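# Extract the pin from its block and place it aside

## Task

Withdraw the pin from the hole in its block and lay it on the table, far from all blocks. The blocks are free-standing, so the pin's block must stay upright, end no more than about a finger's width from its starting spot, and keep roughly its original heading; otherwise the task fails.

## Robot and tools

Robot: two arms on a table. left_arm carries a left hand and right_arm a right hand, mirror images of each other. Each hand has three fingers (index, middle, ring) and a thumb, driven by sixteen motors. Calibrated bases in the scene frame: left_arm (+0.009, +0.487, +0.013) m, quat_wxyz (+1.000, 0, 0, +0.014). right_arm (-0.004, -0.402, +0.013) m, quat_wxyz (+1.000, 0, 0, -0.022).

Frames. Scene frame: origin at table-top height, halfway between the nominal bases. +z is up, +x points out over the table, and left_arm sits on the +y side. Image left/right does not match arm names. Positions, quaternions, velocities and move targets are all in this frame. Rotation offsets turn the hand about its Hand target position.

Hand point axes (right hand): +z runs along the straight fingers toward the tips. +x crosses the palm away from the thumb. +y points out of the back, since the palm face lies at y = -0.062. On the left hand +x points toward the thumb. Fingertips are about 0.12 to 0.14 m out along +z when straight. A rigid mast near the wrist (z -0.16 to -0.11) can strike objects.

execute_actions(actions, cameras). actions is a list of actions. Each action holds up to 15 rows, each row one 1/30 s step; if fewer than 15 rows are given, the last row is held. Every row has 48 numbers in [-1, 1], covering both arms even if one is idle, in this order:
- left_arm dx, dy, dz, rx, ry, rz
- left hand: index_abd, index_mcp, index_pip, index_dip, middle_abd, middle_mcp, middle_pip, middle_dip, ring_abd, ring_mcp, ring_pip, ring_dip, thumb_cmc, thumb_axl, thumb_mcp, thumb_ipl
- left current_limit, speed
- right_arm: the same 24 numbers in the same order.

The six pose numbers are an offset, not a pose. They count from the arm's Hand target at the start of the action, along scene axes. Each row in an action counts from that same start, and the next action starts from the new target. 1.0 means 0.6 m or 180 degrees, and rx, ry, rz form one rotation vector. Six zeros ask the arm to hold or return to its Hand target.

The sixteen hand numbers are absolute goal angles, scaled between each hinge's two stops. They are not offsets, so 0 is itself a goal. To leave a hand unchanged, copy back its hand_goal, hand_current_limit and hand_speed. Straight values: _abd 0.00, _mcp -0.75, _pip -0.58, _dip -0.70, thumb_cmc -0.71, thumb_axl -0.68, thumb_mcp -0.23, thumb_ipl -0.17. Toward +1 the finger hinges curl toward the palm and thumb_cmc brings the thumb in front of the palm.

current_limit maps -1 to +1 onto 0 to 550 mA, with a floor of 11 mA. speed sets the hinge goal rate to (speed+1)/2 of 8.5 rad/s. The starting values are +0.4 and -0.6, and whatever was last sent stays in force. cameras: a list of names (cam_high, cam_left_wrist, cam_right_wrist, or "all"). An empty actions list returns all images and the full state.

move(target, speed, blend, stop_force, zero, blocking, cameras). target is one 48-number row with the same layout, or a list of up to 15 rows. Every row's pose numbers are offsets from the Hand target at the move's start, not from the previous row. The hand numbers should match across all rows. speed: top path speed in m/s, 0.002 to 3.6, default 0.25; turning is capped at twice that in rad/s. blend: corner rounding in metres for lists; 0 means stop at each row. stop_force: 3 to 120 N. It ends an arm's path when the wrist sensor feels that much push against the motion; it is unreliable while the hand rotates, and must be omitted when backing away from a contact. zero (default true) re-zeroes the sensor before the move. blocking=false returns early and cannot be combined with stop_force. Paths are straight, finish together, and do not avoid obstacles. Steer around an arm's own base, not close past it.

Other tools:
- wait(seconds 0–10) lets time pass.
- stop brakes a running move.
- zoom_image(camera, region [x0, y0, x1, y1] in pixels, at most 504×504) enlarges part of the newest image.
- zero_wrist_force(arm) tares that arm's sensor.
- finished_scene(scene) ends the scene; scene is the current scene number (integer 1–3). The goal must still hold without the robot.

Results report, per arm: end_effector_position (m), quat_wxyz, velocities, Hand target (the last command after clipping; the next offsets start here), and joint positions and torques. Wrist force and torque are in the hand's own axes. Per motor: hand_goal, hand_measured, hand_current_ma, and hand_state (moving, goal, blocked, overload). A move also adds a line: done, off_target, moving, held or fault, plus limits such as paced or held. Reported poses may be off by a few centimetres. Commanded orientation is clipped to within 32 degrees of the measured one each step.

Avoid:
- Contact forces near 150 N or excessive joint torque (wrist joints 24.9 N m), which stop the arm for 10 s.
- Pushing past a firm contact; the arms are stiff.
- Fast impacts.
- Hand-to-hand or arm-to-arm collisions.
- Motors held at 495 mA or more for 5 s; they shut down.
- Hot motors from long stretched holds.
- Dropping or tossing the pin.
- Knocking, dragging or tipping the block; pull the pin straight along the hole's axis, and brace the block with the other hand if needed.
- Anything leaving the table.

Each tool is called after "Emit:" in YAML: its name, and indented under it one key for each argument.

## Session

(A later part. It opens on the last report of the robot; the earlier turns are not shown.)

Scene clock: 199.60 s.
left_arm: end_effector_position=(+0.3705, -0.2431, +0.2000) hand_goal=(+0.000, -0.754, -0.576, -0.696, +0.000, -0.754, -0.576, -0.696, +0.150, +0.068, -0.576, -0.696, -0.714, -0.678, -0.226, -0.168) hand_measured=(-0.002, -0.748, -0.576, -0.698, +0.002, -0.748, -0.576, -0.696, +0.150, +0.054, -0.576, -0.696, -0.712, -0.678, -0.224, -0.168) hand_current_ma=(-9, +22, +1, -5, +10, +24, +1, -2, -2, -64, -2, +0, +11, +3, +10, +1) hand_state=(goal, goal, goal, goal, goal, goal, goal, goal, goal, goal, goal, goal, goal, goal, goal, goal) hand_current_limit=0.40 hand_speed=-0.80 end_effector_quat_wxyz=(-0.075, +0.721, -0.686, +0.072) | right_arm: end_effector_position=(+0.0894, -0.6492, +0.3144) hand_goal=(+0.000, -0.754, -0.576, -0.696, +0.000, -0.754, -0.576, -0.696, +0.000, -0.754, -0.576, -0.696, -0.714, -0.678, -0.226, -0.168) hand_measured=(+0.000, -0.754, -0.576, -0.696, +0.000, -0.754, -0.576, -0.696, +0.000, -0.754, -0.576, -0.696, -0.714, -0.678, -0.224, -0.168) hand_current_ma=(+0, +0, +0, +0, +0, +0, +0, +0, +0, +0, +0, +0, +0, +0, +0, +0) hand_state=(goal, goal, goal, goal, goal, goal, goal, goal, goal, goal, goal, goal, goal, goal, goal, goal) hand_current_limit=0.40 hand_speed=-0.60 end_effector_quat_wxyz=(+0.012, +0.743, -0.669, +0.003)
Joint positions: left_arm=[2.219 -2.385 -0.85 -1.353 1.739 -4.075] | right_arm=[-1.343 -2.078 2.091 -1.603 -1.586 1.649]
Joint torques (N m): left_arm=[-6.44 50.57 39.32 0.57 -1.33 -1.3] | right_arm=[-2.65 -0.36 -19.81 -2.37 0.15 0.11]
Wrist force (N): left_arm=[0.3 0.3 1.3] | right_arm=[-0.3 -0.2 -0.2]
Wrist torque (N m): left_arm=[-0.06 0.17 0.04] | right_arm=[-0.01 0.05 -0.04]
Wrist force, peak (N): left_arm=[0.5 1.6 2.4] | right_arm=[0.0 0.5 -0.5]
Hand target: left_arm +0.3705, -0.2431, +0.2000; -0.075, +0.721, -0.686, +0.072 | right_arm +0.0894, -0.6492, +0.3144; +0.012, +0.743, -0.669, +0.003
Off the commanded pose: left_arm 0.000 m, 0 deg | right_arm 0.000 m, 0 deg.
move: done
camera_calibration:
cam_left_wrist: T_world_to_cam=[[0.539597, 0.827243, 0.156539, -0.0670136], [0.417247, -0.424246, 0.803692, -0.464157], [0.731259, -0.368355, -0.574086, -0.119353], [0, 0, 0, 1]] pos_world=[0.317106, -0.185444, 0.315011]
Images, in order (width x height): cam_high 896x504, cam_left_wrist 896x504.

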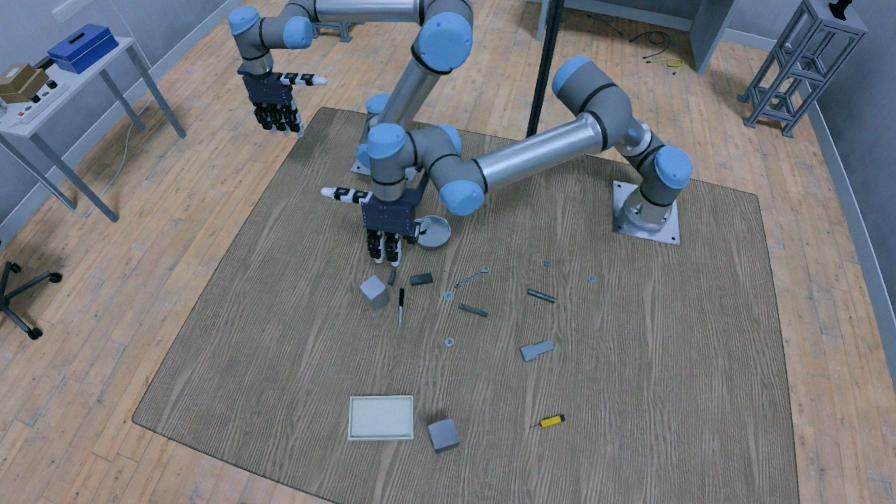

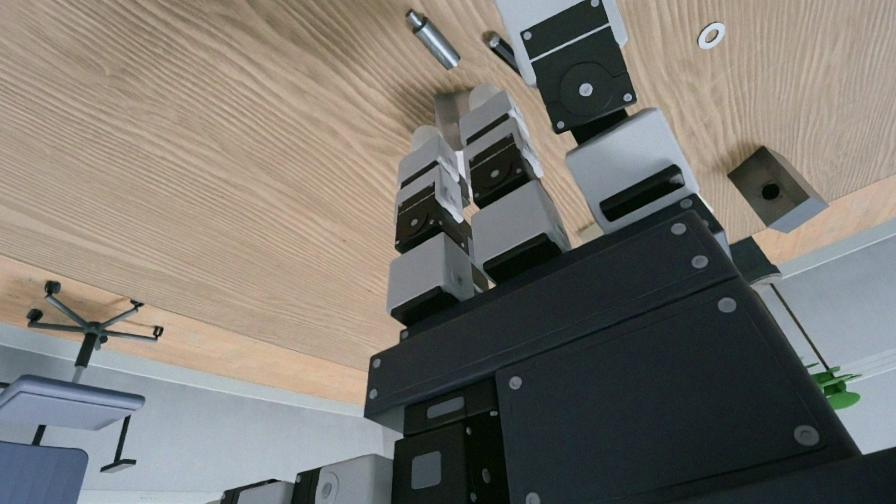

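Emit:
move:
  target: [0.0017,0.005,-0.1538,0,0,0, 0,-0.754,-0.576,-0.696,0,-0.754,-0.576,-0.696,0.15,0.068,-0.576,-0.696,-0.714,-0.678,-0.226,-0.168,0.4,-0.8, 0,0,0,0,0,0, 0,-0.754,-0.576,-0.696,0,-0.754,-0.576,-0.696,0,-0.754,-0.576,-0.696,-0.714,-0.678,-0.226,-0.168,0.4,-0.6]
  speed: 0.05
  stop_force: 3
  cameras: ["cam_high","cam_left_wrist"]

Emit:
zoom_image:
  camera: "cam_high"
  region: [340, 230, 450, 330]

Emit:
zoom_image:
  camera: "cam_left_wrist"
  region: [390, 50, 520, 150]

Scene clock: 218.07 s.
left_arm: end_effector_position=(+0.3715, -0.2401, +0.1077) hand_goal=(+0.000, -0.754, -0.576, -0.696, +0.000, -0.754, -0.576, -0.696, +0.150, +0.068, -0.576, -0.696, -0.714, -0.678, -0.226, -0.168) hand_measured=(-0.002, -0.748, -0.576, -0.698, +0.002, -0.748, -0.576, -0.696, +0.150, +0.054, -0.576, -0.696, -0.712, -0.678, -0.224, -0.168) hand_current_ma=(-9, +22, +1, -5, +10, +24, +1, -2, -2, -64, -2, +0, +11, +3, +10, +1) hand_state=(goal, goal, goal, goal, goal, goal, goal, goal, goal, goal, goal, goal, goal, goal, goal, goal) hand_current_limit=0.40 hand_speed=-0.80 end_effector_quat_wxyz=(-0.075, +0.721, -0.686, +0.072) | right_arm: end_effector_position=(+0.0894, -0.6492, +0.3144) hand_goal=(+0.000, -0.754, -0.576, -0.696, +0.000, -0.754, -0.576, -0.696, +0.000, -0.754, -0.576, -0.696, -0.714, -0.678, -0.226, -0.168) hand_measured=(+0.000, -0.754, -0.576, -0.696, +0.000, -0.754, -0.576, -0.696, +0.000, -0.754, -0.576, -0.696, -0.714, -0.678, -0.224, -0.168) hand_current_ma=(+0, +0, +0, +0, +0, +0, +0, +0, +0, +0, +0, +0, +0, +0, +0, +0) hand_state=(goal, goal, goal, goal, goal, goal, goal, goal, goal, goal, goal, goal, goal, goal, goal, goal) hand_current_limit=0.40 hand_speed=-0.60 end_effector_quat_wxyz=(+0.012, +0.743, -0.669, +0.003)
Joint positions: left_arm=[2.222 -2.432 -1.006 -1.15 1.739 -4.072] | right_arm=[-1.343 -2.078 2.091 -1.603 -1.586 1.649]
Joint torques (N m): left_arm=[8.15 50.71 10.57 5.15 -1.38 1.49] | right_arm=[-3.79 -0.39 -19.95 -2.38 0.24 0.22]
Wrist force (N): left_arm=[0.2 0.4 1.5] | right_arm=[-0.1 0.2 0.1]
Wrist torque (N m): left_arm=[-0.09 0.19 -0.17] | right_arm=[0.01 0.01 -0.02]
Wrist force, peak (N): left_arm=[0.1 0.6 1.7] | right_arm=[-0.6 0.4 -0.1]
Hand target: left_arm +0.3715, -0.2401, +0.1077; -0.075, +0.721, -0.686, +0.072 | right_arm +0.0894, -0.6492, +0.3144; +0.012, +0.743, -0.669, +0.003
Off the commanded pose: left_arm 0.000 m, 0 deg | right_arm 0.000 m, 0 deg.
move: done
camera_calibration:
cam_left_wrist: T_world_to_cam=[[0.539597, 0.827243, 0.156539, -0.0555863], [0.417247, -0.424246, 0.803692, -0.389121], [0.731259, -0.368355, -0.574086, -0.171967], [0, 0, 0, 1]] pos_world=[0.318106, -0.182444, 0.222711]
Images, in order (width x height): cam_high 896x504, cam_left_wrist 896x504.

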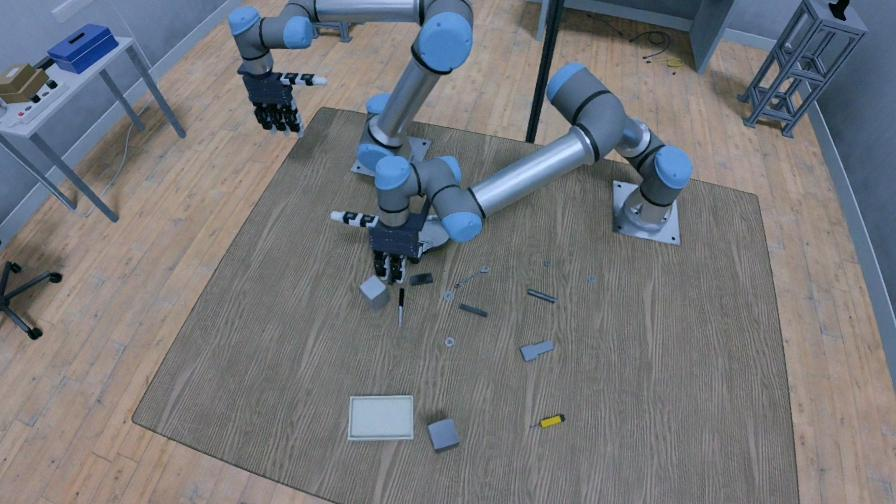

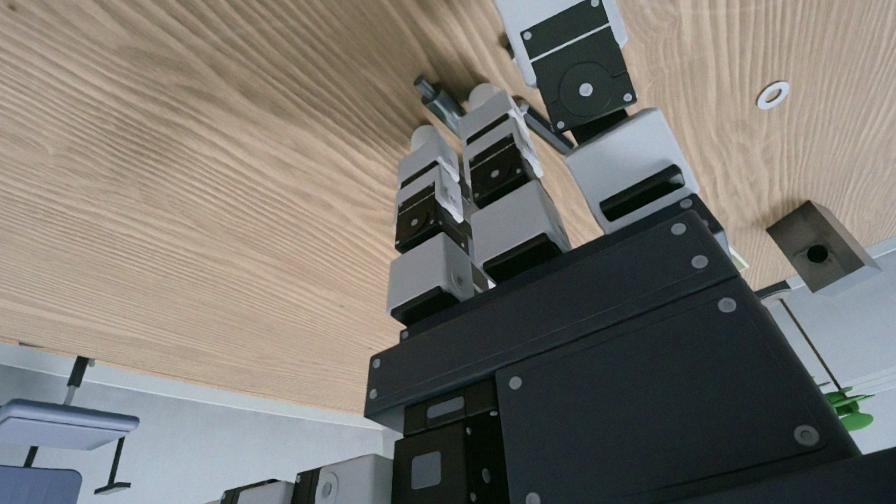

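Scaled by 4.582.

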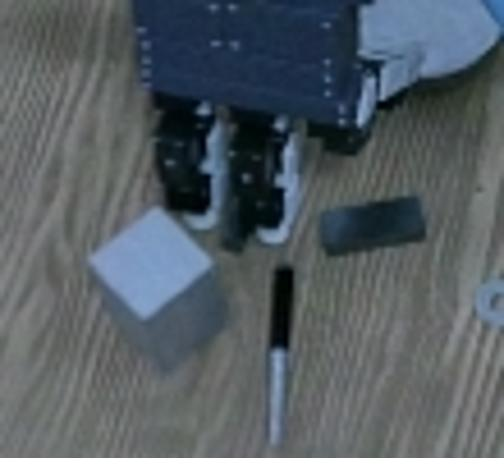

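Scaled by 3.877.

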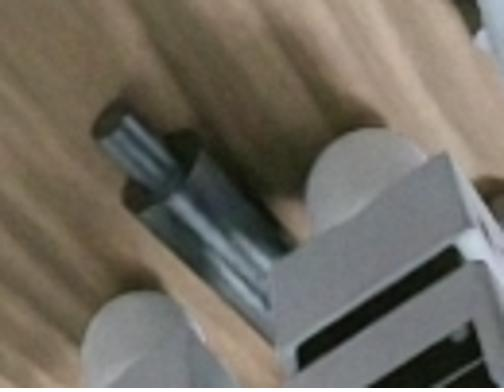

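Emit:
move:
  target: [0,0,0,0,0,0, 0.25,-0.754,-0.576,-0.696,-0.25,-0.754,-0.576,-0.696,0.15,0.068,-0.576,-0.696,-0.714,-0.678,-0.226,-0.168,-0.4,-0.93, 0,0,0,0,0,0, 0,-0.754,-0.576,-0.696,0,-0.754,-0.576,-0.696,0,-0.754,-0.576,-0.696,-0.714,-0.678,-0.226,-0.168,0.4,-0.6]
  cameras: ["cam_high","cam_left_wrist"]

Emit:
zoom_image:
  camera: "cam_left_wrist"
  region: [390, 50, 520, 150]

Emit:
zoom_image:
  camera: "cam_high"
  region: [340, 230, 450, 330]

Scene clock: 226.43 s.
left_arm: end_effector_position=(+0.3715, -0.2401, +0.1077) hand_goal=(+0.250, -0.754, -0.576, -0.696, -0.250, -0.754, -0.576, -0.696, +0.150, +0.068, -0.576, -0.696, -0.714, -0.678, -0.226, -0.168) hand_measured=(+0.054, -0.748, -0.576, -0.698, -0.054, -0.748, -0.576, -0.696, +0.150, +0.054, -0.576, -0.696, -0.712, -0.678, -0.224, -0.168) hand_current_ma=(-165, +22, +1, -5, +165, +24, +1, -2, -2, -64, -2, +0, +11, +3, +10, +1) hand_state=(blocked, goal, goal, goal, blocked, goal, goal, goal, goal, goal, goal, goal, goal, goal, goal, goal) hand_current_limit=-0.40 hand_speed=-0.93 end_effector_quat_wxyz=(-0.075, +0.721, -0.686, +0.072) | right_arm: end_effector_position=(+0.0894, -0.6492, +0.3144) hand_goal=(+0.000, -0.754, -0.576, -0.696, +0.000, -0.754, -0.576, -0.696, +0.000, -0.754, -0.576, -0.696, -0.714, -0.678, -0.226, -0.168) hand_measured=(+0.000, -0.754, -0.576, -0.696, +0.000, -0.754, -0.576, -0.696, +0.000, -0.754, -0.576, -0.696, -0.714, -0.678, -0.224, -0.168) hand_current_ma=(+0, +0, +0, +0, +0, +0, +0, +0, +0, +0, +0, +0, +0, +0, +0, +0) hand_state=(goal, goal, goal, goal, goal, goal, goal, goal, goal, goal, goal, goal, goal, goal, goal, goal) hand_current_limit=0.40 hand_speed=-0.60 end_effector_quat_wxyz=(+0.012, +0.743, -0.669, +0.003)
Joint positions: left_arm=[2.222 -2.432 -1.006 -1.15 1.739 -4.072] | right_arm=[-1.343 -2.078 2.091 -1.603 -1.586 1.649]
Joint torques (N m): left_arm=[7.56 50.92 10.9 4.94 -1.19 1.49] | right_arm=[-3.09 -1.01 -20.23 -2.28 0.3 0.26]
Wrist force (N): left_arm=[0.4 0.2 1.6] | right_arm=[-0.3 0.4 0.0]
Wrist torque (N m): left_arm=[-0.11 0.17 -0.15] | right_arm=[0.06 0.04 -0.02]
Wrist force, peak (N): left_arm=[0.4 0.3 1.7] | right_arm=[-0.5 -0.1 -0.4]
Hand target: left_arm +0.3715, -0.2401, +0.1077; -0.075, +0.721, -0.686, +0.072 | right_arm +0.0894, -0.6492, +0.3144; +0.012, +0.743, -0.669, +0.003
Off the commanded pose: left_arm 0.000 m, 0 deg | right_arm 0.000 m, 0 deg.
move: done
camera_calibration:
cam_left_wrist: T_world_to_cam=[[0.539597, 0.827243, 0.156539, -0.0555863], [0.417247, -0.424246, 0.803692, -0.389121], [0.731259, -0.368355, -0.574086, -0.171967], [0, 0, 0, 1]] pos_world=[0.318106, -0.182444, 0.222711]
Images, in order (width x height): cam_high 896x504, cam_left_wrist 896x504.

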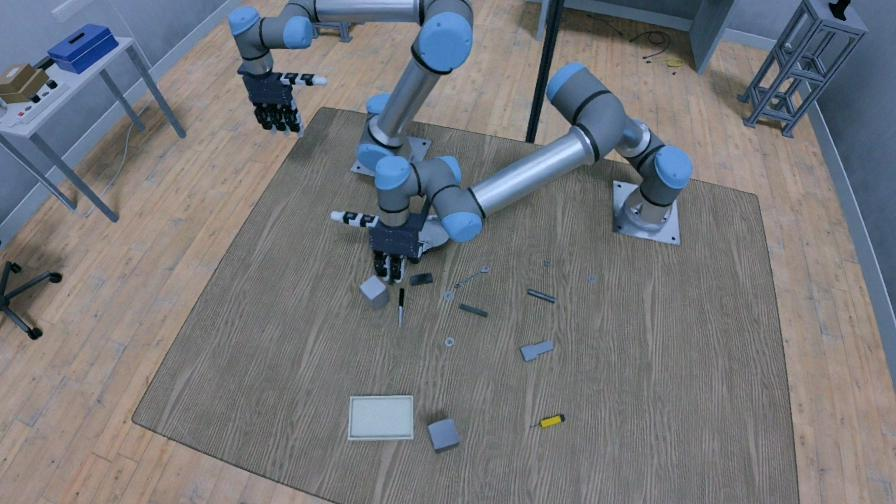

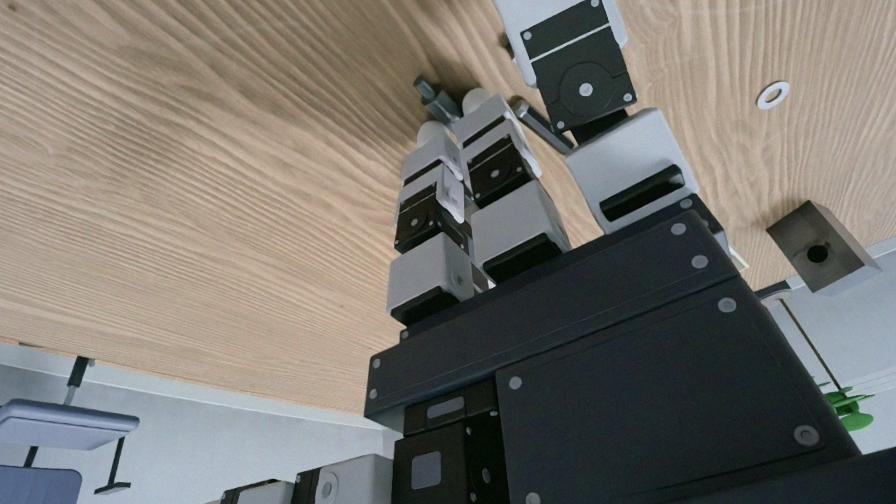

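Scaled by 3.877.

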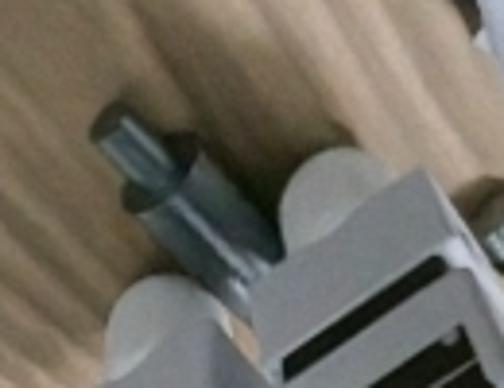

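Scaled by 4.582.

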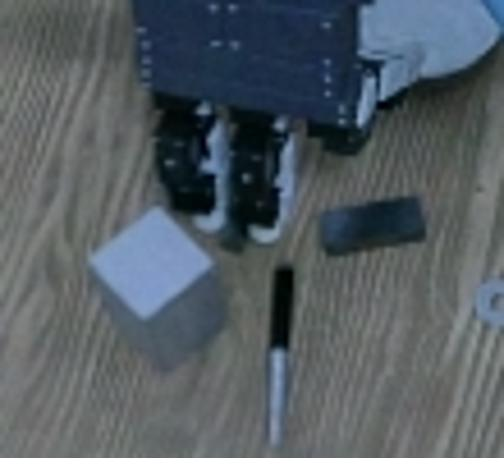

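Emit:
move:
  target: [0,0,0,0,0,0, 0.3,-0.754,-0.576,-0.696,-0.3,-0.754,-0.576,-0.696,0.15,0.48,-0.576,-0.696,-0.714,-0.678,-0.226,-0.168,0.3,-0.85, 0,0,0,0,0,0, 0,-0.754,-0.576,-0.696,0,-0.754,-0.576,-0.696,0,-0.754,-0.576,-0.696,-0.714,-0.678,-0.226,-0.168,0.4,-0.6]
  cameras: []

Emit:
move:
  target: [-0.035,-0.0155,0.004,0,0,0, 0.3,-0.754,-0.576,-0.696,-0.3,-0.754,-0.576,-0.696,0.15,0.48,-0.576,-0.696,-0.714,-0.678,-0.226,-0.168,0.3,-0.85, 0,0,0,0,0,0, 0,-0.754,-0.576,-0.696,0,-0.754,-0.576,-0.696,0,-0.754,-0.576,-0.696,-0.714,-0.678,-0.226,-0.168,0.4,-0.6]
  speed: 0.04
  cameras: ["cam_high","cam_left_wrist"]

Emit:
zoom_image:
  camera: "cam_left_wrist"
  region: [390, 50, 520, 150]

Emit:
zoom_image:
  camera: "cam_high"
  region: [340, 230, 450, 330]

Scene clock: 240.63 s.
left_arm: end_effector_position=(+0.3715, -0.2401, +0.1077) hand_goal=(+0.300, -0.754, -0.576, -0.696, -0.300, -0.754, -0.576, -0.696, +0.150, +0.480, -0.576, -0.696, -0.714, -0.678, -0.226, -0.168) hand_measured=(+0.060, -0.748, -0.576, -0.698, -0.056, -0.748, -0.576, -0.696, +0.150, +0.460, -0.576, -0.696, -0.712, -0.678, -0.224, -0.168) hand_current_ma=(-358, +22, +1, -5, +357, +24, +1, -2, -2, -93, -2, +0, +11, +3, +10, +1) hand_state=(blocked, goal, goal, goal, blocked, goal, goal, goal, goal, blocked, goal, goal, goal, goal, goal, goal) hand_current_limit=0.30 hand_speed=-0.85 end_effector_quat_wxyz=(-0.075, +0.721, -0.686, +0.072) | right_arm: end_effector_position=(+0.0894, -0.6492, +0.3144) hand_goal=(+0.000, -0.754, -0.576, -0.696, +0.000, -0.754, -0.576, -0.696, +0.000, -0.754, -0.576, -0.696, -0.714, -0.678, -0.226, -0.168) hand_measured=(+0.000, -0.754, -0.576, -0.696, +0.000, -0.754, -0.576, -0.696, +0.000, -0.754, -0.576, -0.696, -0.714, -0.678, -0.224, -0.168) hand_current_ma=(+0, +0, +0, +0, +0, +0, +0, +0, +0, +0, +0, +0, +0, +0, +0, +0) hand_state=(goal, goal, goal, goal, goal, goal, goal, goal, goal, goal, goal, goal, goal, goal, goal, goal) hand_current_limit=0.40 hand_speed=-0.60 end_effector_quat_wxyz=(+0.012, +0.743, -0.669, +0.003)
Joint positions: left_arm=[2.222 -2.432 -1.006 -1.15 1.739 -4.072] | right_arm=[-1.343 -2.078 2.091 -1.603 -1.586 1.649]
Joint torques (N m): left_arm=[6.8 53.28 10.96 1.96 0.23 1.43] | right_arm=[-3.37 -0.74 -19.97 -2.25 0.2 0.27]
Wrist force (N): left_arm=[0.0 0.3 2.1] | right_arm=[-0.2 0.2 0.0]
Wrist torque (N m): left_arm=[-0.16 0.22 -0.18] | right_arm=[0.02 0.04 -0.02]
Wrist force, peak (N): left_arm=[0.3 0.6 2.2] | right_arm=[-0.5 0.4 0.1]
Hand target: left_arm +0.3715, -0.2401, +0.1077; -0.075, +0.721, -0.686, +0.072 | right_arm +0.0894, -0.6492, +0.3144; +0.012, +0.743, -0.669, +0.003
Off the commanded pose: left_arm 0.000 m, 0 deg | right_arm 0.000 m, 0 deg.
move: done
No camera images: "cameras" was empty.

Scene clock: 241.53 s.
left_arm: end_effector_position=(+0.3506, -0.2494, +0.1101) hand_goal=(+0.300, -0.754, -0.576, -0.696, -0.300, -0.754, -0.576, -0.696, +0.150, +0.480, -0.576, -0.696, -0.714, -0.678, -0.226, -0.168) hand_measured=(+0.060, -0.750, -0.576, -0.698, -0.056, -0.752, -0.576, -0.696, +0.150, +0.460, -0.576, -0.696, -0.712, -0.678, -0.224, -0.168) hand_current_ma=(-357, +17, +2, -5, +357, +8, +0, -2, -2, -92, -2, +0, +11, +3, +10, +1) hand_state=(blocked, goal, goal, goal, blocked, goal, goal, goal, goal, blocked, goal, goal, goal, goal, goal, goal) hand_current_limit=0.30 hand_speed=-0.85 end_effector_quat_wxyz=(-0.075, +0.721, -0.686, +0.072) | right_arm: end_effector_position=(+0.0894, -0.6492, +0.3144) hand_goal=(+0.000, -0.754, -0.576, -0.696, +0.000, -0.754, -0.576, -0.696, +0.000, -0.754, -0.576, -0.696, -0.714, -0.678, -0.226, -0.168) hand_measured=(+0.000, -0.754, -0.576, -0.696, +0.000, -0.754, -0.576, -0.696, +0.000, -0.754, -0.576, -0.696, -0.714, -0.678, -0.224, -0.168) hand_current_ma=(+0, +0, +0, +0, +0, +0, +0, +0, +0, +0, +0, +0, +0, +0, +0, +0) hand_state=(goal, goal, goal, goal, goal, goal, goal, goal, goal, goal, goal, goal, goal, goal, goal, goal) hand_current_limit=0.40 hand_speed=-0.60 end_effector_quat_wxyz=(+0.012, +0.743, -0.669, +0.003)
Joint positions: left_arm=[2.194 -2.424 -1.012 -1.156 1.742 -4.099] | right_arm=[-1.343 -2.078 2.091 -1.603 -1.586 1.649]
Joint torques (N m): left_arm=[-6.17 73.79 10.81 0.48 1.8 -0.58] | right_arm=[-3.65 -1.05 -19.79 -2.34 0.34 0.35]
Wrist force (N): left_arm=[0.4 0.2 1.9] | right_arm=[-0.3 0.2 -0.1]
Wrist torque (N m): left_arm=[-0.15 0.16 0.06] | right_arm=[0.02 0.04 -0.03]
Wrist force, peak (N): left_arm=[0.3 0.6 2.3] | right_arm=[-0.5 -0.3 -0.3]
Hand target: left_arm +0.3505, -0.2494, +0.1101; -0.075, +0.721, -0.686, +0.072 | right_arm +0.0894, -0.6492, +0.3144; +0.012, +0.743, -0.669, +0.003
Off the commanded pose: left_arm 0.000 m, 0 deg | right_arm 0.000 m, 0 deg.
move: done
camera_calibration:
cam_left_wrist: T_world_to_cam=[[0.539597, 0.827243, 0.156539, -0.0370451], [0.417247, -0.424246, 0.803692, -0.386317], [0.731259, -0.368355, -0.574086, -0.158805], [0, 0, 0, 1]] pos_world=[0.297306, -0.191744, 0.225111]
Images, in order (width x height): cam_high 896x504, cam_left_wrist 896x504.

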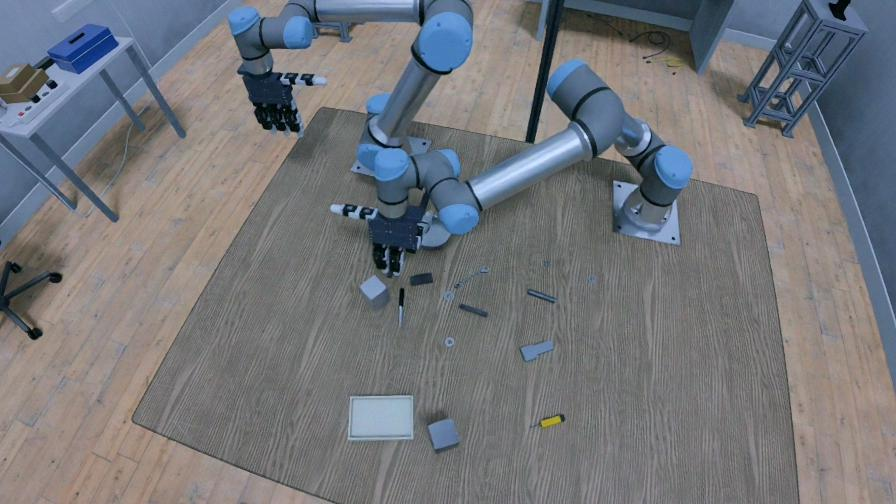

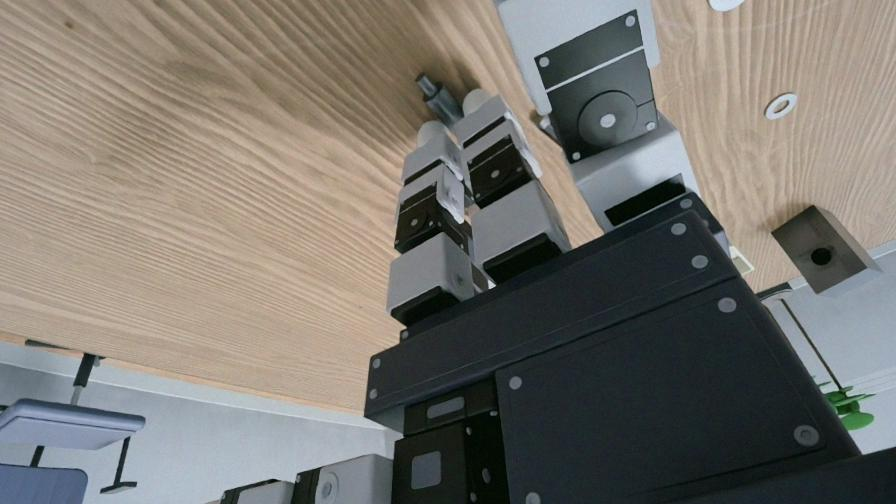

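Scaled by 3.877.

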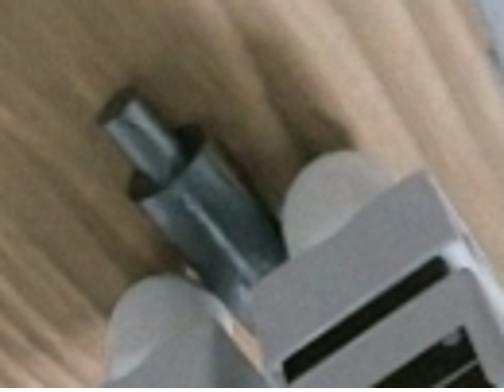

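Scaled by 4.582.

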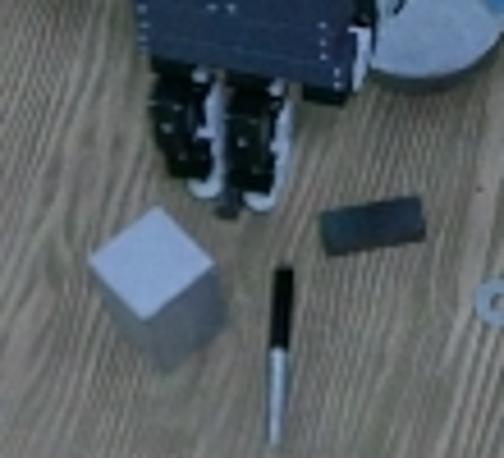

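Emit:
move:
  target:
    - [-0.17,-0.075,0.004,0,0,0, 0.3,-0.754,-0.576,-0.696,-0.3,-0.754,-0.576,-0.696,0.15,0.48,-0.576,-0.696,-0.714,-0.678,-0.226,-0.168,0.3,-0.85, 0,0,0,0,0,0, 0,-0.754,-0.576,-0.696,0,-0.754,-0.576,-0.696,0,-0.754,-0.576,-0.696,-0.714,-0.678,-0.226,-0.168,0.4,-0.6]
    - [-0.18,-0.08,-0.004,0,0,0, 0.3,-0.754,-0.576,-0.696,-0.3,-0.754,-0.576,-0.696,0.15,0.48,-0.576,-0.696,-0.714,-0.678,-0.226,-0.168,0.3,-0.85, 0,0,0,0,0,0, 0,-0.754,-0.576,-0.696,0,-0.754,-0.576,-0.696,0,-0.754,-0.576,-0.696,-0.714,-0.678,-0.226,-0.168,0.4,-0.6]
  speed: 0.06
  blend: [0.003,0]
  cameras: ["cam_high","cam_left_wrist"]

Emit:
zoom_image:
  camera: "cam_left_wrist"
  region: [390, 50, 520, 150]

Emit:
zoom_image:
  camera: "cam_high"
  region: [340, 200, 450, 330]

Scene clock: 250.23 s.
left_arm: end_effector_position=(+0.2426, -0.2974, +0.1078) hand_goal=(+0.300, -0.754, -0.576, -0.696, -0.300, -0.754, -0.576, -0.696, +0.150, +0.480, -0.576, -0.696, -0.714, -0.678, -0.226, -0.168) hand_measured=(+0.068, -0.754, -0.576, -0.698, -0.056, -0.756, -0.576, -0.696, +0.150, +0.460, -0.576, -0.696, -0.712, -0.678, -0.224, -0.168) hand_current_ma=(-357, +2, +1, -5, +357, -6, -4, -2, -2, -92, -2, +0, +11, +3, +10, +1) hand_state=(blocked, goal, goal, goal, blocked, goal, goal, goal, goal, blocked, goal, goal, goal, goal, goal, goal) hand_current_limit=0.30 hand_speed=-0.85 end_effector_quat_wxyz=(-0.075, +0.721, -0.686, +0.072) | right_arm: end_effector_position=(+0.0894, -0.6492, +0.3144) hand_goal=(+0.000, -0.754, -0.576, -0.696, +0.000, -0.754, -0.576, -0.696, +0.000, -0.754, -0.576, -0.696, -0.714, -0.678, -0.226, -0.168) hand_measured=(+0.000, -0.754, -0.576, -0.696, +0.000, -0.754, -0.576, -0.696, +0.000, -0.754, -0.576, -0.696, -0.714, -0.678, -0.224, -0.168) hand_current_ma=(+0, +0, +0, +0, +0, +0, +0, +0, +0, +0, +0, +0, +0, +0, +0, +0) hand_state=(goal, goal, goal, goal, goal, goal, goal, goal, goal, goal, goal, goal, goal, goal, goal, goal) hand_current_limit=0.40 hand_speed=-0.60 end_effector_quat_wxyz=(+0.012, +0.743, -0.669, +0.003)
Joint positions: left_arm=[2.047 -2.425 -1.01 -1.184 1.758 -4.248] | right_arm=[-1.343 -2.078 2.091 -1.603 -1.586 1.649]
Joint torques (N m): left_arm=[-8.4 47.2 33.45 5 1.5 -1.19] | right_arm=[-3.29 -0.34 -20.35 -2.34 0.41 0.38]
Wrist force (N): left_arm=[-1.5 -0.2 -3.1] | right_arm=[0.0 -0.1 -0.1]
Wrist torque (N m): left_arm=[0.35 0.03 -0.09] | right_arm=[-0.01 0.00 0.00]
Wrist force, peak (N): left_arm=[-1.5 -0.2 -3.1] | right_arm=[-0.3 0.4 0.4]
Hand target: left_arm +0.2425, -0.2974, +0.1077; -0.075, +0.721, -0.686, +0.072 | right_arm +0.0894, -0.6492, +0.3144; +0.012, +0.743, -0.669, +0.003
Off the commanded pose: left_arm 0.000 m, 0 deg | right_arm 0.000 m, 0 deg.
move: done
camera_calibration:
cam_left_wrist: T_world_to_cam=[[0.539563, 0.827278, 0.156472, 0.061383], [0.417291, -0.424177, 0.803705, -0.359723], [0.731259, -0.368355, -0.574086, -0.0987571], [0, 0, 0, 1]] pos_world=[0.189206, -0.239744, 0.222811]
Images, in order (width x height): cam_high 896x504, cam_left_wrist 896x504.

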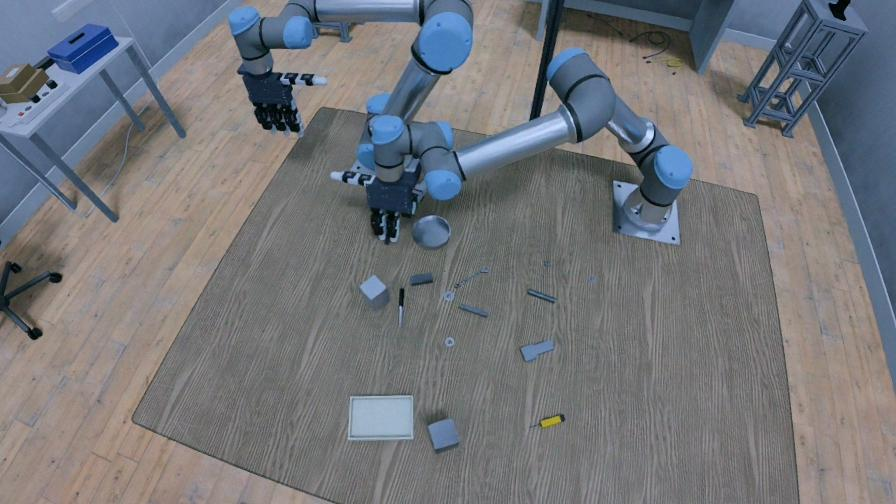

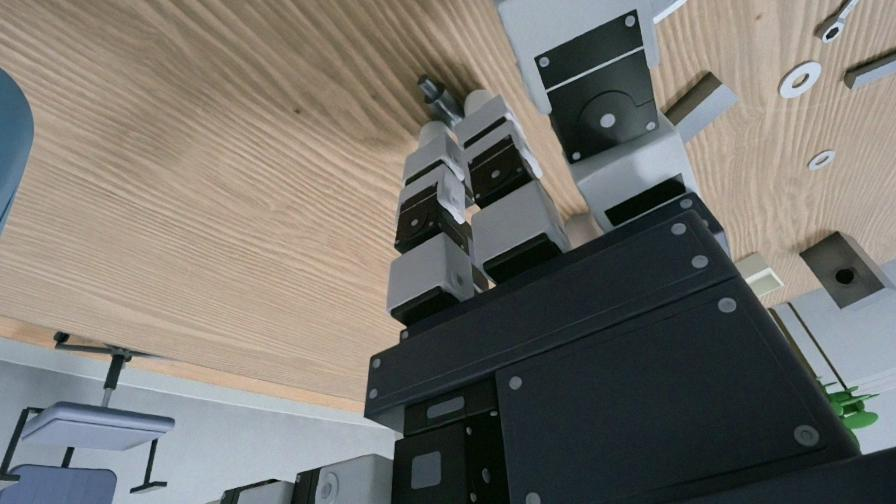

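Scaled by 3.877.

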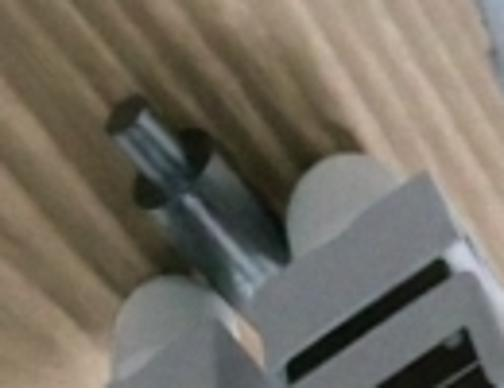

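Scaled by 3.877.

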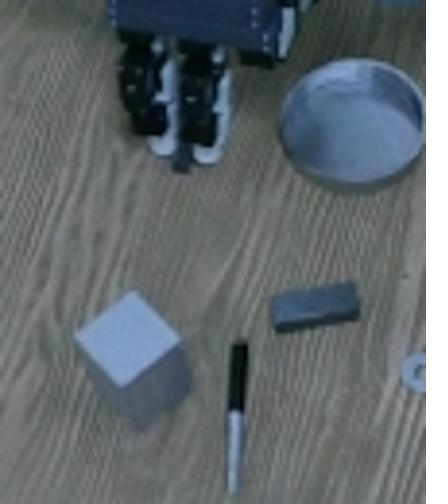

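Emit:
move:
  target: [0,0,0,0,0,0, -0.08,-0.754,-0.576,-0.696,0.08,-0.754,-0.576,-0.696,0.15,0.48,-0.576,-0.696,-0.714,-0.678,-0.226,-0.168,0.3,-0.96, 0,0,0,0,0,0, 0,-0.754,-0.576,-0.696,0,-0.754,-0.576,-0.696,0,-0.754,-0.576,-0.696,-0.714,-0.678,-0.226,-0.168,0.4,-0.6]
  cameras: []

Emit:
wait:
  seconds: 1
  cameras: ["cam_left_wrist"]

Emit:
zoom_image:
  camera: "cam_left_wrist"
  region: [390, 50, 520, 150]

Scene clock: 257.37 s.
left_arm: end_effector_position=(+0.2425, -0.2974, +0.1077) hand_goal=(-0.080, -0.754, -0.576, -0.696, +0.080, -0.754, -0.576, -0.696, +0.150, +0.480, -0.576, -0.696, -0.714, -0.678, -0.226, -0.168) hand_measured=(-0.076, -0.754, -0.576, -0.698, +0.076, -0.754, -0.578, -0.696, +0.150, +0.460, -0.576, -0.696, -0.712, -0.678, -0.224, -0.168) hand_current_ma=(+11, +2, +0, -5, -12, +2, -5, -2, -2, -92, -2, +0, +11, +3, +10, +1) hand_state=(goal, goal, goal, goal, goal, goal, goal, goal, goal, blocked, goal, goal, goal, goal, goal, goal) hand_current_limit=0.30 hand_speed=-0.96 end_effector_quat_wxyz=(-0.075, +0.721, -0.686, +0.072) | right_arm: end_effector_position=(+0.0894, -0.6492, +0.3144) hand_goal=(+0.000, -0.754, -0.576, -0.696, +0.000, -0.754, -0.576, -0.696, +0.000, -0.754, -0.576, -0.696, -0.714, -0.678, -0.226, -0.168) hand_measured=(+0.000, -0.754, -0.576, -0.696, +0.000, -0.754, -0.576, -0.696, +0.000, -0.754, -0.576, -0.696, -0.714, -0.678, -0.224, -0.168) hand_current_ma=(+0, +0, +0, +0, +0, +0, +0, +0, +0, +0, +0, +0, +0, +0, +0, +0) hand_state=(goal, goal, goal, goal, goal, goal, goal, goal, goal, goal, goal, goal, goal, goal, goal, goal) hand_current_limit=0.40 hand_speed=-0.60 end_effector_quat_wxyz=(+0.012, +0.743, -0.669, +0.003)
Joint positions: left_arm=[2.047 -2.425 -1.01 -1.184 1.758 -4.248] | right_arm=[-1.343 -2.078 2.091 -1.603 -1.586 1.649]
Joint torques (N m): left_arm=[-5.05 62.24 35.57 3.67 1.12 -1.1] | right_arm=[-3.24 -0.57 -20.31 -2.21 0.37 0.4]
Wrist force (N): left_arm=[0.2 0.4 1.4] | right_arm=[-0.1 0.2 -0.2]
Wrist torque (N m): left_arm=[-0.07 0.19 0.03] | right_arm=[0.05 0.02 -0.01]
Wrist force, peak (N): left_arm=[-1.3 -0.4 -4.4] | right_arm=[-0.2 0.4 0.3]
Hand target: left_arm +0.2425, -0.2974, +0.1077; -0.075, +0.721, -0.686, +0.072 | right_arm +0.0894, -0.6492, +0.3144; +0.012, +0.743, -0.669, +0.003
Off the commanded pose: left_arm 0.000 m, 0 deg | right_arm 0.000 m, 0 deg.
move: done
No camera images: "cameras" was empty.

Scene clock: 258.37 s.
left_arm: end_effector_position=(+0.2425, -0.2974, +0.1077) hand_goal=(-0.080, -0.754, -0.576, -0.696, +0.080, -0.754, -0.576, -0.696, +0.150, +0.480, -0.576, -0.696, -0.714, -0.678, -0.226, -0.168) hand_measured=(-0.076, -0.754, -0.576, -0.698, +0.076, -0.754, -0.578, -0.696, +0.150, +0.460, -0.576, -0.696, -0.712, -0.678, -0.224, -0.168) hand_current_ma=(+11, +2, +0, -5, -12, +2, -5, -2, -2, -92, -2, +0, +11, +3, +10, +1) hand_state=(goal, goal, goal, goal, goal, goal, goal, goal, goal, blocked, goal, goal, goal, goal, goal, goal) hand_current_limit=0.30 hand_speed=-0.96 end_effector_quat_wxyz=(-0.075, +0.721, -0.686, +0.072) | right_arm: end_effector_position=(+0.0894, -0.6492, +0.3144) hand_goal=(+0.000, -0.754, -0.576, -0.696, +0.000, -0.754, -0.576, -0.696, +0.000, -0.754, -0.576, -0.696, -0.714, -0.678, -0.226, -0.168) hand_measured=(+0.000, -0.754, -0.576, -0.696, +0.000, -0.754, -0.576, -0.696, +0.000, -0.754, -0.576, -0.696, -0.714, -0.678, -0.224, -0.168) hand_current_ma=(+0, +0, +0, +0, +0, +0, +0, +0, +0, +0, +0, +0, +0, +0, +0, +0) hand_state=(goal, goal, goal, goal, goal, goal, goal, goal, goal, goal, goal, goal, goal, goal, goal, goal) hand_current_limit=0.40 hand_speed=-0.60 end_effector_quat_wxyz=(+0.012, +0.743, -0.669, +0.003)
Joint positions: left_arm=[2.047 -2.425 -1.01 -1.184 1.758 -4.248] | right_arm=[-1.343 -2.078 2.091 -1.603 -1.586 1.649]
Joint torques (N m): left_arm=[-3.83 69.86 35.1 3.52 1.06 -1.13] | right_arm=[-3.87 -0.66 -20.33 -2.34 0.33 0.46]
Wrist force (N): left_arm=[0.3 0.5 1.7] | right_arm=[-0.4 0.2 -0.2]
Wrist torque (N m): left_arm=[-0.08 0.18 0.04] | right_arm=[0.03 0.05 -0.03]
Wrist force, peak (N): left_arm=[0.2 0.5 1.7] | right_arm=[-0.5 0.3 0.3]
Hand target: left_arm +0.2425, -0.2974, +0.1077; -0.075, +0.721, -0.686, +0.072 | right_arm +0.0894, -0.6492, +0.3144; +0.012, +0.743, -0.669, +0.003
Off the commanded pose: left_arm 0.000 m, 0 deg | right_arm 0.000 m, 0 deg.
wait: 1.00 s; at rest by 0.17 s
camera_calibration:
cam_left_wrist: T_world_to_cam=[[0.539597, 0.827243, 0.156539, 0.0614227], [0.417247, -0.424246, 0.803692, -0.359606], [0.731259, -0.368355, -0.574086, -0.0987413], [0, 0, 0, 1]] pos_world=[0.189106, -0.239744, 0.222711]
Images, in order (width x height): cam_left_wrist 896x504.

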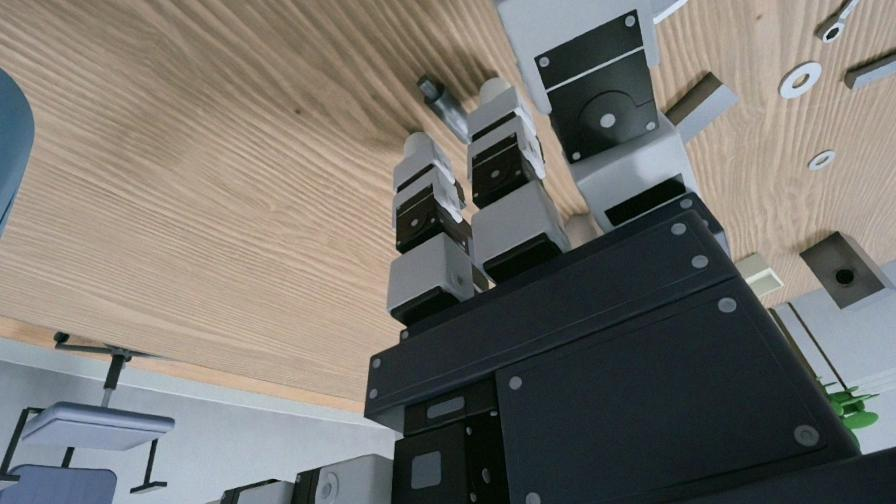

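Scaled by 3.877.

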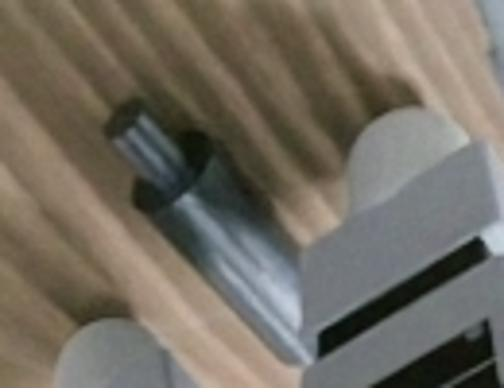

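Emit:
move:
  target: [0,0,0.12,0,0,0, -0.08,-0.754,-0.576,-0.696,0.08,-0.754,-0.576,-0.696,0.15,0.48,-0.576,-0.696,-0.714,-0.678,-0.226,-0.168,0.3,-0.96, 0,0,0,0,0,0, 0,-0.754,-0.576,-0.696,0,-0.754,-0.576,-0.696,0,-0.754,-0.576,-0.696,-0.714,-0.678,-0.226,-0.168,0.4,-0.6]
  speed: 0.08
  cameras: ["cam_high","cam_left_wrist"]

Emit:
zoom_image:
  camera: "cam_high"
  region: [340, 200, 450, 330]

Scene clock: 266.27 s.
left_arm: end_effector_position=(+0.2425, -0.2974, +0.1796) hand_goal=(-0.080, -0.754, -0.576, -0.696, +0.080, -0.754, -0.576, -0.696, +0.150, +0.480, -0.576, -0.696, -0.714, -0.678, -0.226, -0.168) hand_measured=(-0.076, -0.754, -0.576, -0.698, +0.076, -0.754, -0.578, -0.696, +0.150, +0.460, -0.576, -0.696, -0.712, -0.678, -0.224, -0.168) hand_current_ma=(+11, +3, +0, -5, -12, +3, -5, -2, -2, -90, -2, +0, +11, +3, +11, +1) hand_state=(goal, goal, goal, goal, goal, goal, goal, goal, goal, goal, goal, goal, goal, goal, goal, goal) hand_current_limit=0.30 hand_speed=-0.96 end_effector_quat_wxyz=(-0.075, +0.721, -0.686, +0.072) | right_arm: end_effector_position=(+0.0894, -0.6492, +0.3144) hand_goal=(+0.000, -0.754, -0.576, -0.696, +0.000, -0.754, -0.576, -0.696, +0.000, -0.754, -0.576, -0.696, -0.714, -0.678, -0.226, -0.168) hand_measured=(+0.000, -0.754, -0.576, -0.696, +0.000, -0.754, -0.576, -0.696, +0.000, -0.754, -0.576, -0.696, -0.714, -0.678, -0.224, -0.168) hand_current_ma=(+0, +0, +0, +0, +0, +0, +0, +0, +0, +0, +0, +0, +0, +0, +0, +0) hand_state=(goal, goal, goal, goal, goal, goal, goal, goal, goal, goal, goal, goal, goal, goal, goal, goal) hand_current_limit=0.40 hand_speed=-0.60 end_effector_quat_wxyz=(+0.012, +0.743, -0.669, +0.003)
Joint positions: left_arm=[2.047 -2.38 -0.904 -1.335 1.758 -4.248] | right_arm=[-1.343 -2.078 2.091 -1.603 -1.586 1.649]
Joint torques (N m): left_arm=[1.55 72.01 38.64 0.77 0.72 -0.52] | right_arm=[-3.9 -0.28 -20.15 -2.24 0.42 0.43]
Wrist force (N): left_arm=[0.2 0.3 1.3] | right_arm=[-0.2 0.0 -0.2]
Wrist torque (N m): left_arm=[-0.06 0.18 0.04] | right_arm=[0.02 0.04 -0.02]
Wrist force, peak (N): left_arm=[0.3 0.4 1.9] | right_arm=[0.1 -0.3 0.5]
Hand target: left_arm +0.2425, -0.2974, +0.1797; -0.075, +0.721, -0.686, +0.072 | right_arm +0.0894, -0.6492, +0.3144; +0.012, +0.743, -0.669, +0.003
Off the commanded pose: left_arm 0.000 m, 0 deg | right_arm 0.000 m, 0 deg.
move: done
camera_calibration:
cam_left_wrist: T_world_to_cam=[[0.53958, 0.827281, 0.156398, 0.0502214], [0.417351, -0.424148, 0.80369, -0.417387], [0.731213, -0.368382, -0.574128, -0.05745], [0, 0, 0, 1]] pos_world=[0.189106, -0.239744, 0.294611]
Images, in order (width x height): cam_high 896x504, cam_left_wrist 896x504.

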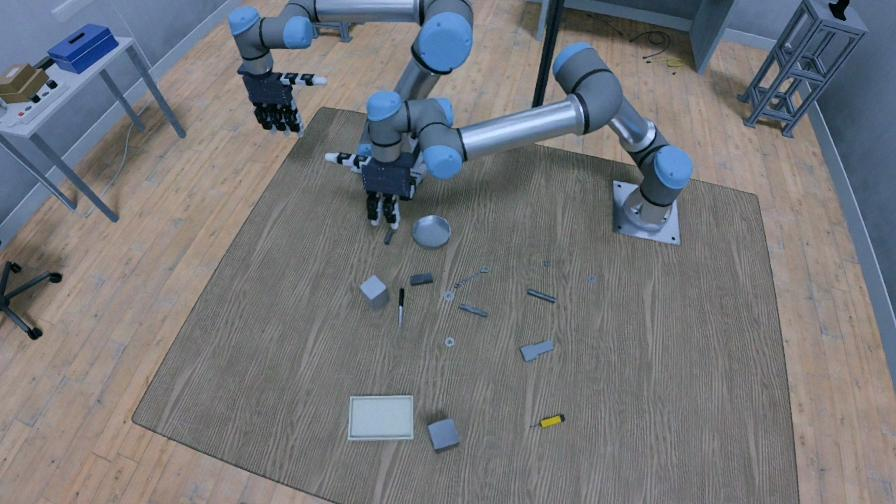

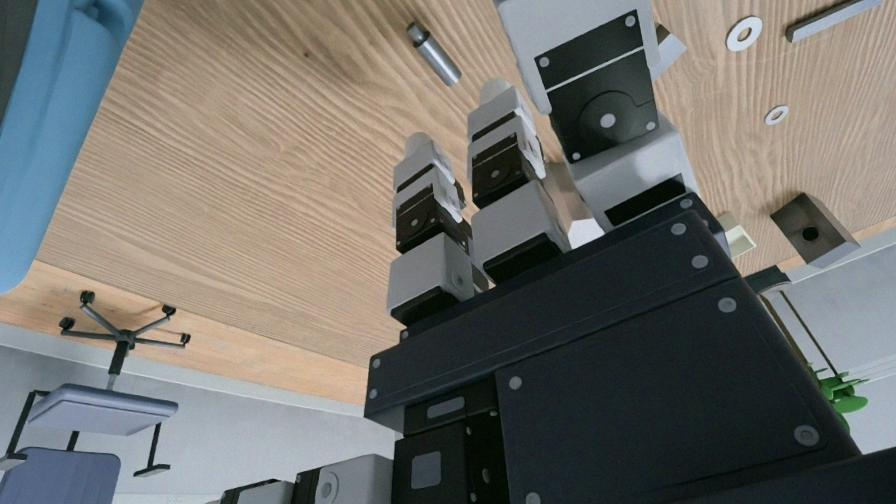

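Scaled by 3.877.

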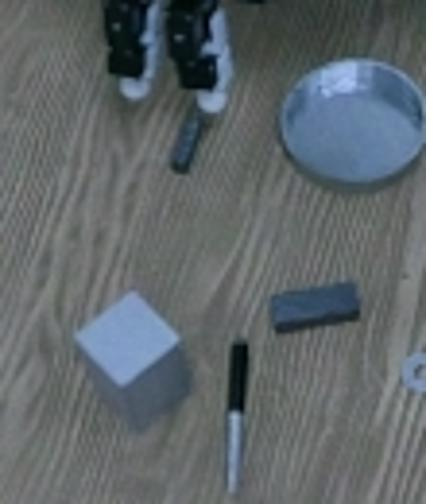

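The pin lies clear of the block, and the block still stands where it was.

Emit:
finished_scene:
  scene: 3

The scene is finished: the task was done.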